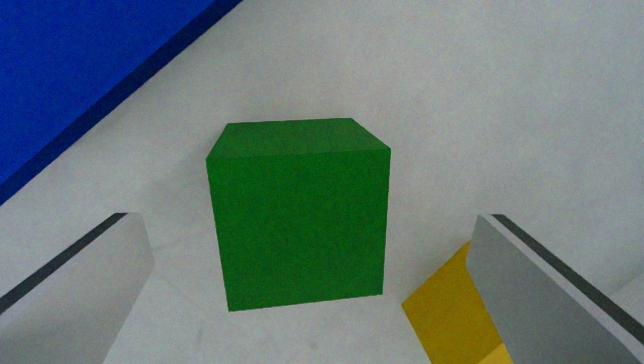

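Scene clock: 28.07 s.
Joint torques (N m): left_arm=[11.88 -0.25 0.79 3.82 -0.12 0.42 0.03] | right_arm=[-19.33 -4.36 4.71 -8.12 0.4 -0.4 0.27]
External joint torques (N m): left_arm=[0.29 -0.44 0.78 -0.39 -0.11 0.01 0.02] | right_arm=[0.35 0.81 1.13 -0.49 0.17 -0.38 0.27]
Wrist force (N): left_arm=[2.7 2.5 -7.3] | right_arm=[-0.6 -0.3 -7.2]
Wrist torque (N m): left_arm=[-0.45 0.26 0.07] | right_arm=[0.14 0.15 -0.13]
Wrist force, peak (N): left_arm=[2.7 2.6 -8.0] | right_arm=[-0.9 -0.6 -8.1]
move: done
base_odometry: x=+2.201 y=-1.309 heading=-0.355
lidar_m: 0.34 0.29 0.42 2.05 2.12 3.12 4.84 2.49 2.24 1.01 1.05 0.96
base_status: not commanded
joint_positions: torso_squat_rad=+0.350 torso_shift_rad=+0.000 torso_pitch_rad=+0.550 torso_yaw_rad=+0.000 left_shoulder_pitch_rad=+0.020 left_shoulder_roll_rad=+0.004 left_shoulder_yaw_rad=-0.044 left_elbow_rad=-0.246 left_forearm_roll_rad=-0.048 left_wrist_pitch_rad=-0.049 left_hand_roll_rad=-0.025 left_gripper_m=+0.099 right_shoulder_pitch_rad=-1.342 right_shoulder_roll_rad=+0.000 right_shoulder_yaw_rad=-0.639 right_elbow_rad=-1.273 right_forearm_roll_rad=+0.393 right_wrist_pitch_rad=+1.887 right_hand_roll_rad=-0.559 right_gripper_m=+0.101 head_pan_rad=+0.000 head_tilt_rad=+0.400
joint_status: all done
wheel_motors_off: 0
motor_effort: left_wheel=+4(5) right_wheel=+0(1)
chest: x=-0.0663 y=-0.0006 z=+1.2018 quat_wxyz=(+0.962, +0.000, +0.272, +0.000) (m; base frame)
left_hand: x=-0.3200 y=+0.2171 z=+0.5660 quat_wxyz=(+0.989, -0.012, +0.136, -0.054) (m; base frame)
right_hand: x=+0.4188 y=-0.1989 z=+0.9019 quat_wxyz=(+0.929, +0.000, +0.001, -0.371) (m; base frame)
right_hand_status: reached (checked arc, planned for 0.7 s): 0 mm and 0.1 deg off.
pictures: right_wrist_camera

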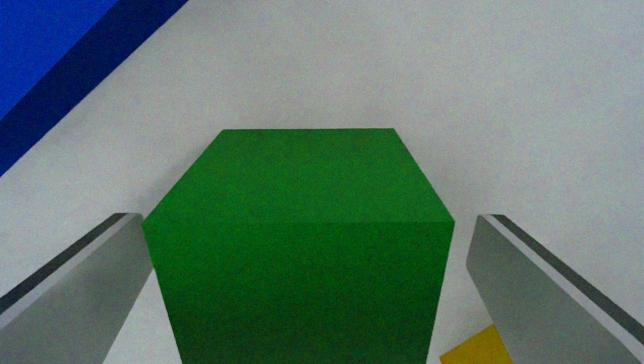

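Emit:
move(joints={"right_gripper_m": 0.038})

Emit:
move(target={"side": "right", "x": 0.425, "y": -0.215, "z": 0.96, "quat_wxyz": [0.9287, 0, 0, -0.3709]}, cameras=["right_wrist_camera"])

Scene clock: 30.07 s.
Joint torques (N m): left_arm=[12.1 -0.46 0.88 3.88 -0.19 0.47 0.19] | right_arm=[-19.62 -4.03 5.06 -7.72 0.36 -0.41 0.32]
External joint torques (N m): left_arm=[0.51 -0.66 0.87 -0.34 -0.17 0.06 0.17] | right_arm=[0.05 1.15 1.49 -0.09 0.13 -0.39 0.32]
Wrist force (N): left_arm=[2.5 2.1 -7.6] | right_arm=[-0.6 -0.7 -5.5]
Wrist torque (N m): left_arm=[-0.38 0.21 0.08] | right_arm=[0.15 0.19 -0.15]
Wrist force, peak (N): left_arm=[2.8 2.6 -8.1] | right_arm=[-0.8 -0.4 -7.4]
move: off_target
base_odometry: x=+2.201 y=-1.309 heading=-0.355
lidar_m: 0.34 0.29 0.43 2.03 2.11 3.14 4.84 2.48 2.22 1.00 1.02 0.94
base_status: not commanded
joint_positions: torso_squat_rad=+0.350 torso_shift_rad=+0.000 torso_pitch_rad=+0.550 torso_yaw_rad=+0.000 left_shoulder_pitch_rad=+0.020 left_shoulder_roll_rad=+0.004 left_shoulder_yaw_rad=-0.044 left_elbow_rad=-0.246 left_forearm_roll_rad=-0.048 left_wrist_pitch_rad=-0.049 left_hand_roll_rad=-0.025 left_gripper_m=+0.099 right_shoulder_pitch_rad=-1.342 right_shoulder_roll_rad=+0.000 right_shoulder_yaw_rad=-0.639 right_elbow_rad=-1.273 right_forearm_roll_rad=+0.393 right_wrist_pitch_rad=+1.887 right_hand_roll_rad=-0.559 right_gripper_m=+0.050 head_pan_rad=+0.000 head_tilt_rad=+0.400
joint_status: right_gripper_m off_target (ended at +0.050, target +0.038)
wheel_motors_off: 0
motor_effort: left_wheel=+4(4) right_wheel=-1(1)
chest: x=-0.0663 y=-0.0006 z=+1.2018 quat_wxyz=(+0.962, +0.000, +0.272, +0.000) (m; base frame)
left_hand: x=-0.3200 y=+0.2171 z=+0.5660 quat_wxyz=(+0.989, -0.012, +0.136, -0.054) (m; base frame)
right_hand: x=+0.4188 y=-0.1989 z=+0.9019 quat_wxyz=(+0.929, +0.000, +0.001, -0.371) (m; base frame)
pictures: none

Scene clock: 31.20 s.
Joint torques (N m): left_arm=[12.15 -0.41 0.66 3.93 -0.16 0.38 0.14] | right_arm=[-20.64 -5.87 5.29 -4.99 0.16 0.52 0.23]
External joint torques (N m): left_arm=[0.56 -0.6 0.64 -0.29 -0.15 -0.03 0.13] | right_arm=[1.44 0.9 -0.94 0.46 -0.11 0.31 0.23]
Wrist force (N): left_arm=[2.4 2.8 -7.6] | right_arm=[0.3 0.0 -7.8]
Wrist torque (N m): left_arm=[-0.50 0.21 0.06] | right_arm=[0.14 0.17 -0.19]
Wrist force, peak (N): left_arm=[2.7 2.3 -8.3] | right_arm=[-0.8 -0.4 -8.9]
move: short
base_odometry: x=+2.201 y=-1.309 heading=-0.355
lidar_m: 0.35 0.29 0.42 2.03 2.14 3.13 4.85 2.48 2.23 1.02 1.04 0.95
base_status: not commanded
joint_positions: torso_squat_rad=+0.350 torso_shift_rad=+0.000 torso_pitch_rad=+0.550 torso_yaw_rad=+0.000 left_shoulder_pitch_rad=+0.020 left_shoulder_roll_rad=+0.004 left_shoulder_yaw_rad=-0.044 left_elbow_rad=-0.246 left_forearm_roll_rad=-0.048 left_wrist_pitch_rad=-0.049 left_hand_roll_rad=-0.025 left_gripper_m=+0.099 right_shoulder_pitch_rad=-1.713 right_shoulder_roll_rad=+0.000 right_shoulder_yaw_rad=-1.134 right_elbow_rad=-1.098 right_forearm_roll_rad=+0.864 right_wrist_pitch_rad=+1.919 right_hand_roll_rad=-0.327 right_gripper_m=+0.050 head_pan_rad=+0.000 head_tilt_rad=+0.400
joint_status: all done
wheel_motors_off: 0
motor_effort: left_wheel=+4(4) right_wheel=-1(1)
chest: x=-0.0662 y=-0.0006 z=+1.2018 quat_wxyz=(+0.962, +0.000, +0.272, +0.000) (m; base frame)
left_hand: x=-0.3200 y=+0.2171 z=+0.5660 quat_wxyz=(+0.989, -0.012, +0.136, -0.054) (m; base frame)
right_hand: x=+0.4261 y=-0.2154 z=+0.9598 quat_wxyz=(+0.927, -0.007, +0.065, -0.370) (m; base frame)
right_hand_status: short (checked arc, as near as the solve gets, planned for 0.8 s): 1 mm and 7.5 deg off. The place is met; only the turn is off.
pictures: right_wrist_camera

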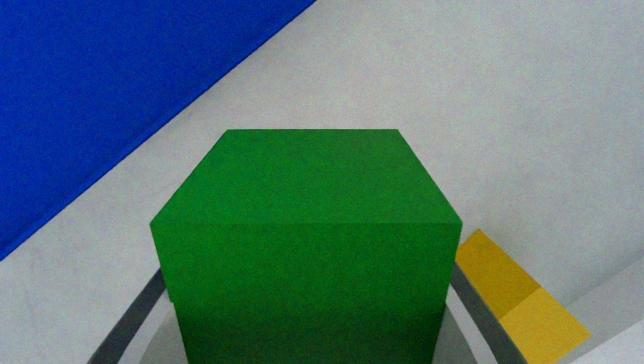

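Emit:
move(target={"side": "right", "x": 0.435, "y": -0.37, "z": 0.96, "quat_wxyz": [0.9287, 0, 0, -0.3709]}, cameras=["head_camera", "right_wrist_camera"])

Scene clock: 32.73 s.
Joint torques (N m): left_arm=[12.05 -0.54 0.75 3.97 -0.21 0.41 0.13] | right_arm=[-21.16 -8.16 5.51 -5.56 -0.04 -0.11 0.01]
External joint torques (N m): left_arm=[0.46 -0.73 0.74 -0.24 -0.2 0 0.11] | right_arm=[-0.43 1.85 -0.37 0.47 -0.27 -0.05 0.01]
Wrist force (N): left_arm=[2.7 2.2 -7.9] | right_arm=[-0.7 -0.3 -8.1]
Wrist torque (N m): left_arm=[-0.41 0.25 0.07] | right_arm=[0.18 0.13 -0.22]
Wrist force, peak (N): left_arm=[2.6 2.4 -8.2] | right_arm=[-0.1 -0.7 -9.4]
move: done
base_odometry: x=+2.201 y=-1.309 heading=-0.355
lidar_m: 0.35 0.28 0.41 2.04 2.13 3.13 4.85 2.50 2.22 1.02 1.02 0.96
base_status: not commanded
joint_positions: torso_squat_rad=+0.350 torso_shift_rad=+0.000 torso_pitch_rad=+0.550 torso_yaw_rad=+0.000 left_shoulder_pitch_rad=+0.020 left_shoulder_roll_rad=+0.004 left_shoulder_yaw_rad=-0.044 left_elbow_rad=-0.246 left_forearm_roll_rad=-0.048 left_wrist_pitch_rad=-0.049 left_hand_roll_rad=-0.025 left_gripper_m=+0.099 right_shoulder_pitch_rad=-1.625 right_shoulder_roll_rad=-0.290 right_shoulder_yaw_rad=-1.202 right_elbow_rad=-1.073 right_forearm_roll_rad=+0.773 right_wrist_pitch_rad=+1.813 right_hand_roll_rad=-0.062 right_gripper_m=+0.050 head_pan_rad=+0.000 head_tilt_rad=+0.400
joint_status: all done
wheel_motors_off: 0
motor_effort: left_wheel=+2(4) right_wheel=-1(3)
chest: x=-0.0662 y=-0.0006 z=+1.2018 quat_wxyz=(+0.962, +0.000, +0.272, +0.000) (m; base frame)
left_hand: x=-0.3200 y=+0.2171 z=+0.5660 quat_wxyz=(+0.989, -0.012, +0.136, -0.054) (m; base frame)
right_hand: x=+0.4347 y=-0.3701 z=+0.9599 quat_wxyz=(+0.929, +0.000, +0.000, -0.371) (m; base frame)
right_hand_status: reached (checked arc, planned for 0.6 s): 0 mm and 0.1 deg off.
pictures: head_camera, right_wrist_camera

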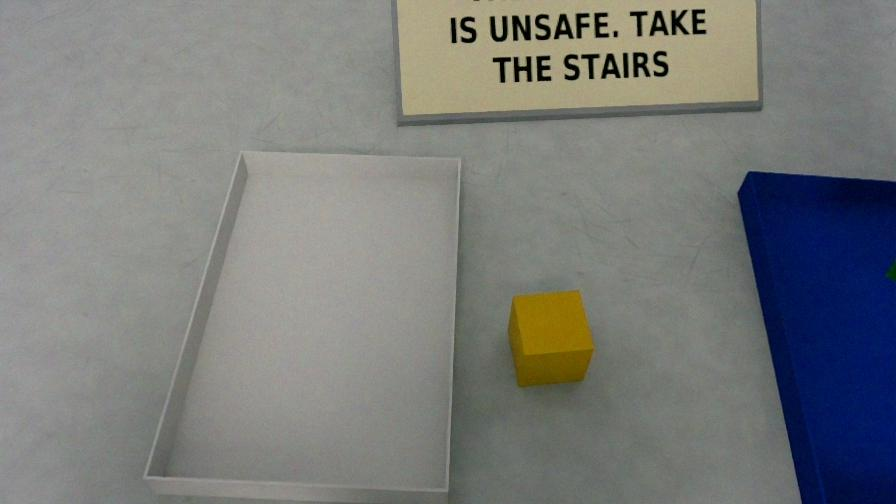

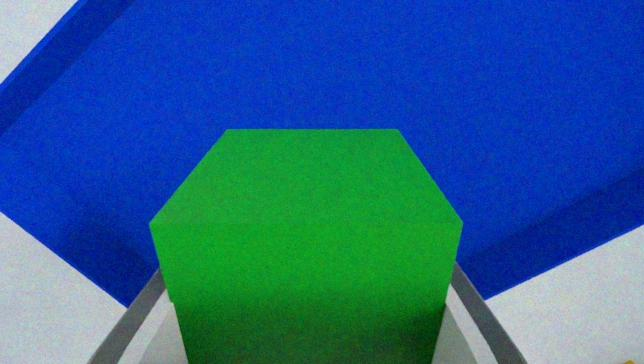

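Emit:
move(target={"side": "right", "x": 0.43, "y": -0.37, "z": 0.911, "quat_wxyz": [0.9287, 0, 0, -0.3709]}, min_time_s=1.0, cameras=["right_wrist_camera"])

Scene clock: 34.40 s.
Joint torques (N m): left_arm=[12.17 -0.18 0.79 3.78 -0.12 0.51 0.06] | right_arm=[-18.92 -8.53 4.02 -5.63 -0.13 -0.66 0.01]
External joint torques (N m): left_arm=[0.58 -0.38 0.78 -0.44 -0.1 0.1 0.05] | right_arm=[1.29 1.61 -1.57 0.61 -0.37 -0.6 0.01]
Wrist force (N): left_arm=[2.2 2.4 -7.8] | right_arm=[-0.7 -0.4 -8.0]
Wrist torque (N m): left_arm=[-0.43 0.19 0.07] | right_arm=[0.12 0.14 -0.12]
Wrist force, peak (N): left_arm=[2.3 2.0 -8.4] | right_arm=[-0.7 -0.2 -8.5]
move: done
base_odometry: x=+2.201 y=-1.309 heading=-0.355
lidar_m: 0.35 0.29 0.43 2.02 2.12 3.12 4.84 2.47 2.24 1.00 1.02 0.94
base_status: not commanded
joint_positions: torso_squat_rad=+0.350 torso_shift_rad=+0.000 torso_pitch_rad=+0.550 torso_yaw_rad=+0.000 left_shoulder_pitch_rad=+0.020 left_shoulder_roll_rad=+0.004 left_shoulder_yaw_rad=-0.044 left_elbow_rad=-0.246 left_forearm_roll_rad=-0.048 left_wrist_pitch_rad=-0.049 left_hand_roll_rad=-0.025 left_gripper_m=+0.099 right_shoulder_pitch_rad=-1.553 right_shoulder_roll_rad=-0.267 right_shoulder_yaw_rad=-1.234 right_elbow_rad=-1.023 right_forearm_roll_rad=+0.736 right_wrist_pitch_rad=+1.701 right_hand_roll_rad=-0.082 right_gripper_m=+0.050 head_pan_rad=+0.000 head_tilt_rad=+0.400
joint_status: all done
wheel_motors_off: 0
motor_effort: left_wheel=+2(3) right_wheel=-2(2)
chest: x=-0.0662 y=-0.0006 z=+1.2018 quat_wxyz=(+0.962, +0.000, +0.272, +0.000) (m; base frame)
left_hand: x=-0.3200 y=+0.2171 z=+0.5660 quat_wxyz=(+0.989, -0.012, +0.136, -0.054) (m; base frame)
right_hand: x=+0.4297 y=-0.3698 z=+0.9113 quat_wxyz=(+0.929, +0.000, -0.001, -0.371) (m; base frame)
right_hand_status: reached (checked arc, planned for 1.0 s): 0 mm and 0.1 deg off.
pictures: right_wrist_camera

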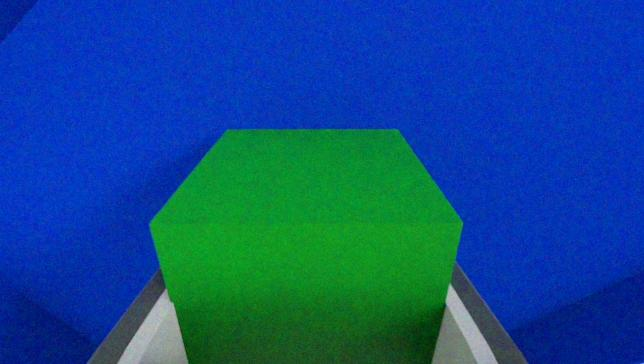

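Emit:
move(target={"side": "right", "x": 0.43, "y": -0.37, "z": 0.9055, "quat_wxyz": [0.9287, 0, 0, -0.3709]}, min_time_s=0.6)

Scene clock: 35.40 s.
Joint torques (N m): left_arm=[11.83 -0.47 0.81 3.96 -0.21 0.43 0.07] | right_arm=[-18.78 -9.85 4.19 -5.52 -0.12 -0.43 -0.03]
External joint torques (N m): left_arm=[0.24 -0.67 0.79 -0.26 -0.2 0.02 0.05] | right_arm=[1.41 0.34 -1.32 0.74 -0.36 -0.38 -0.03]
Wrist force (N): left_arm=[2.7 1.9 -7.8] | right_arm=[-0.6 -0.3 -8.2]
Wrist torque (N m): left_arm=[-0.37 0.24 0.07] | right_arm=[0.13 0.16 -0.14]
Wrist force, peak (N): left_arm=[2.6 2.5 -8.2] | right_arm=[-0.4 -0.4 -8.4]
move: done
base_odometry: x=+2.201 y=-1.309 heading=-0.355
lidar_m: 0.35 0.29 0.42 2.03 2.12 3.13 4.84 2.50 2.22 1.02 1.03 0.96
base_status: not commanded
joint_positions: torso_squat_rad=+0.350 torso_shift_rad=+0.000 torso_pitch_rad=+0.550 torso_yaw_rad=+0.000 left_shoulder_pitch_rad=+0.020 left_shoulder_roll_rad=+0.004 left_shoulder_yaw_rad=-0.044 left_elbow_rad=-0.246 left_forearm_roll_rad=-0.048 left_wrist_pitch_rad=-0.049 left_hand_roll_rad=-0.025 left_gripper_m=+0.099 right_shoulder_pitch_rad=-1.548 right_shoulder_roll_rad=-0.271 right_shoulder_yaw_rad=-1.237 right_elbow_rad=-1.003 right_forearm_roll_rad=+0.732 right_wrist_pitch_rad=+1.684 right_hand_roll_rad=-0.089 right_gripper_m=+0.050 head_pan_rad=+0.000 head_tilt_rad=+0.400
joint_status: all done
wheel_motors_off: 0
motor_effort: left_wheel=+2(3) right_wheel=-1(1)
chest: x=-0.0662 y=-0.0006 z=+1.2018 quat_wxyz=(+0.962, +0.000, +0.272, +0.000) (m; base frame)
left_hand: x=-0.3200 y=+0.2171 z=+0.5660 quat_wxyz=(+0.989, -0.012, +0.136, -0.054) (m; base frame)
right_hand: x=+0.4299 y=-0.3698 z=+0.9056 quat_wxyz=(+0.929, +0.000, +0.000, -0.371) (m; base frame)
right_hand_status: reached (checked arc, planned for 0.6 s): 0 mm and 0.0 deg off.
pictures: none

Emit:
move(target={"side": "right", "x": 0.43, "y": -0.37, "z": 0.9025, "quat_wxyz": [0.9287, 0, 0, -0.3709]}, min_time_s=0.4)

Emit:
move(joints={"right_gripper_m": 0.08})

Emit:
move(target={"side": "right", "x": 0.43, "y": -0.37, "z": 0.99, "quat_wxyz": [0.9287, 0, 0, -0.3709]}, cameras=["right_wrist_camera", "head_camera"])

Scene clock: 36.33 s.
Joint torques (N m): left_arm=[11.91 -0.34 0.92 3.8 -0.11 0.43 0.08] | right_arm=[-15.08 -7.66 2.78 -3.98 -0.26 -1.13 -0.05]
External joint torques (N m): left_arm=[0.33 -0.53 0.91 -0.41 -0.1 0.02 0.06] | right_arm=[5.11 2.55 -2.69 2.28 -0.5 -1.07 -0.05]
Wrist force (N): left_arm=[2.8 2.4 -7.6] | right_arm=[-3.2 -1.6 5.5]
Wrist torque (N m): left_arm=[-0.42 0.25 0.06] | right_arm=[0.21 0.51 -0.09]
Wrist force, peak (N): left_arm=[2.8 2.6 -8.1] | right_arm=[-3.7 -1.8 7.3]
move: done
base_odometry: x=+2.201 y=-1.309 heading=-0.355
lidar_m: 0.35 0.30 0.42 2.03 2.14 3.14 4.84 2.48 2.22 1.00 1.01 0.95
base_status: not commanded
joint_positions: torso_squat_rad=+0.350 torso_shift_rad=+0.000 torso_pitch_rad=+0.550 torso_yaw_rad=+0.000 left_shoulder_pitch_rad=+0.020 left_shoulder_roll_rad=+0.004 left_shoulder_yaw_rad=-0.044 left_elbow_rad=-0.246 left_forearm_roll_rad=-0.048 left_wrist_pitch_rad=-0.049 left_hand_roll_rad=-0.025 left_gripper_m=+0.099 right_shoulder_pitch_rad=-1.546 right_shoulder_roll_rad=-0.273 right_shoulder_yaw_rad=-1.239 right_elbow_rad=-0.994 right_forearm_roll_rad=+0.730 right_wrist_pitch_rad=+1.675 right_hand_roll_rad=-0.093 right_gripper_m=+0.050 head_pan_rad=+0.000 head_tilt_rad=+0.400
joint_status: all done
wheel_motors_off: 0
motor_effort: left_wheel=+2(3) right_wheel=-1(1)
chest: x=-0.0664 y=-0.0006 z=+1.2019 quat_wxyz=(+0.962, +0.000, +0.271, +0.000) (m; base frame)
left_hand: x=-0.3200 y=+0.2171 z=+0.5660 quat_wxyz=(+0.989, -0.012, +0.136, -0.054) (m; base frame)
right_hand: x=+0.4303 y=-0.3700 z=+0.9035 quat_wxyz=(+0.929, +0.000, -0.001, -0.371) (m; base frame)
right_hand_status: reached (checked arc, planned for 0.4 s): 1 mm and 0.1 deg off.
pictures: none

Scene clock: 37.13 s.
Joint torques (N m): left_arm=[11.99 -0.33 0.64 3.87 -0.27 0.4 0.06] | right_arm=[-18.22 -7.92 3.81 -5.37 -0.2 -0.48 -0.14]
External joint torques (N m): left_arm=[0.4 -0.52 0.63 -0.34 -0.25 -0.01 0.05] | right_arm=[1.95 2.3 -1.66 0.9 -0.44 -0.43 -0.14]
Wrist force (N): left_arm=[2.4 2.1 -7.9] | right_arm=[-0.6 -0.2 -7.4]
Wrist torque (N m): left_arm=[-0.41 0.20 0.06] | right_arm=[0.10 0.16 -0.14]
Wrist force, peak (N): left_arm=[2.7 2.4 -8.2] | right_arm=[-0.7 -0.2 -7.7]
move: done
base_odometry: x=+2.201 y=-1.309 heading=-0.355
lidar_m: 0.34 0.30 0.43 2.01 2.14 3.14 4.84 2.49 2.23 1.01 1.04 0.95
base_status: not commanded
joint_positions: torso_squat_rad=+0.350 torso_shift_rad=+0.000 torso_pitch_rad=+0.550 torso_yaw_rad=+0.000 left_shoulder_pitch_rad=+0.020 left_shoulder_roll_rad=+0.004 left_shoulder_yaw_rad=-0.044 left_elbow_rad=-0.246 left_forearm_roll_rad=-0.048 left_wrist_pitch_rad=-0.049 left_hand_roll_rad=-0.025 left_gripper_m=+0.099 right_shoulder_pitch_rad=-1.545 right_shoulder_roll_rad=-0.273 right_shoulder_yaw_rad=-1.239 right_elbow_rad=-0.993 right_forearm_roll_rad=+0.730 right_wrist_pitch_rad=+1.675 right_hand_roll_rad=-0.093 right_gripper_m=+0.080 head_pan_rad=+0.000 head_tilt_rad=+0.400
joint_status: all done
wheel_motors_off: 0
motor_effort: left_wheel=+2(3) right_wheel=-1(2)
chest: x=-0.0663 y=-0.0006 z=+1.2019 quat_wxyz=(+0.962, +0.000, +0.272, +0.000) (m; base frame)
left_hand: x=-0.3200 y=+0.2171 z=+0.5660 quat_wxyz=(+0.989, -0.012, +0.136, -0.054) (m; base frame)
right_hand: x=+0.4301 y=-0.3700 z=+0.9028 quat_wxyz=(+0.929, +0.000, +0.000, -0.371) (m; base frame)
pictures: none

Scene clock: 38.30 s.
Joint torques (N m): left_arm=[12.14 -0.44 0.89 3.91 -0.17 0.43 0.11] | right_arm=[-19.25 -8.35 6.99 -5.35 0.19 -0.04 0.49]
External joint torques (N m): left_arm=[0.55 -0.64 0.88 -0.3 -0.16 0.02 0.1] | right_arm=[1.51 1.46 0.86 0.48 -0.04 0.01 0.49]
Wrist force (N): left_arm=[2.1 2.2 -7.6] | right_arm=[-0.8 -0.5 -7.3]
Wrist torque (N m): left_arm=[-0.41 0.17 0.07] | right_arm=[0.18 0.11 -0.20]
Wrist force, peak (N): left_arm=[3.4 2.1 -8.1] | right_arm=[-1.1 -0.6 -9.2]
move: done
base_odometry: x=+2.201 y=-1.309 heading=-0.355
lidar_m: 0.33 0.29 0.43 2.04 2.14 3.14 4.84 2.48 2.24 1.01 1.05 0.95
base_status: not commanded
joint_positions: torso_squat_rad=+0.350 torso_shift_rad=+0.000 torso_pitch_rad=+0.550 torso_yaw_rad=+0.000 left_shoulder_pitch_rad=+0.020 left_shoulder_roll_rad=+0.004 left_shoulder_yaw_rad=-0.044 left_elbow_rad=-0.246 left_forearm_roll_rad=-0.048 left_wrist_pitch_rad=-0.049 left_hand_roll_rad=-0.025 left_gripper_m=+0.099 right_shoulder_pitch_rad=-1.658 right_shoulder_roll_rad=-0.289 right_shoulder_yaw_rad=-1.180 right_elbow_rad=-1.145 right_forearm_roll_rad=+0.801 right_wrist_pitch_rad=+1.899 right_hand_roll_rad=-0.026 right_gripper_m=+0.080 head_pan_rad=+0.000 head_tilt_rad=+0.400
joint_status: all done
wheel_motors_off: 0
motor_effort: left_wheel=+2(3) right_wheel=-1(2)
chest: x=-0.0662 y=-0.0006 z=+1.2019 quat_wxyz=(+0.962, +0.000, +0.272, +0.000) (m; base frame)
left_hand: x=-0.3200 y=+0.2171 z=+0.5660 quat_wxyz=(+0.989, -0.012, +0.136, -0.054) (m; base frame)
right_hand: x=+0.4301 y=-0.3699 z=+0.9900 quat_wxyz=(+0.929, +0.000, +0.000, -0.371) (m; base frame)
right_hand_status: reached (checked arc, planned for 0.4 s): 0 mm and 0.0 deg off.
pictures: head_camera, right_wrist_camera

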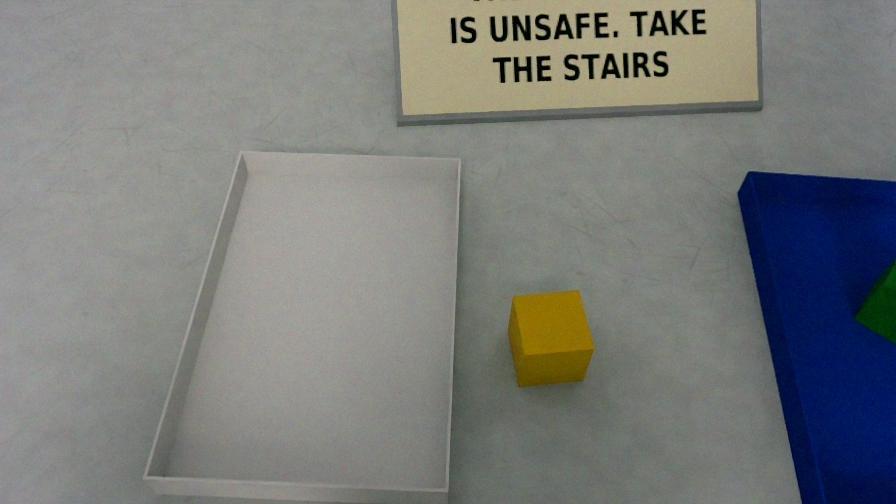

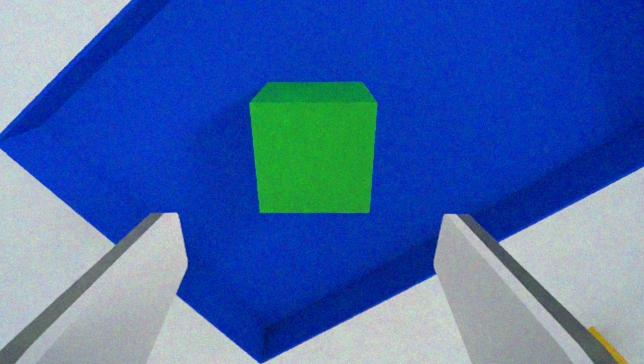

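Emit:
finished_scene()

The scene is finished: the task was done.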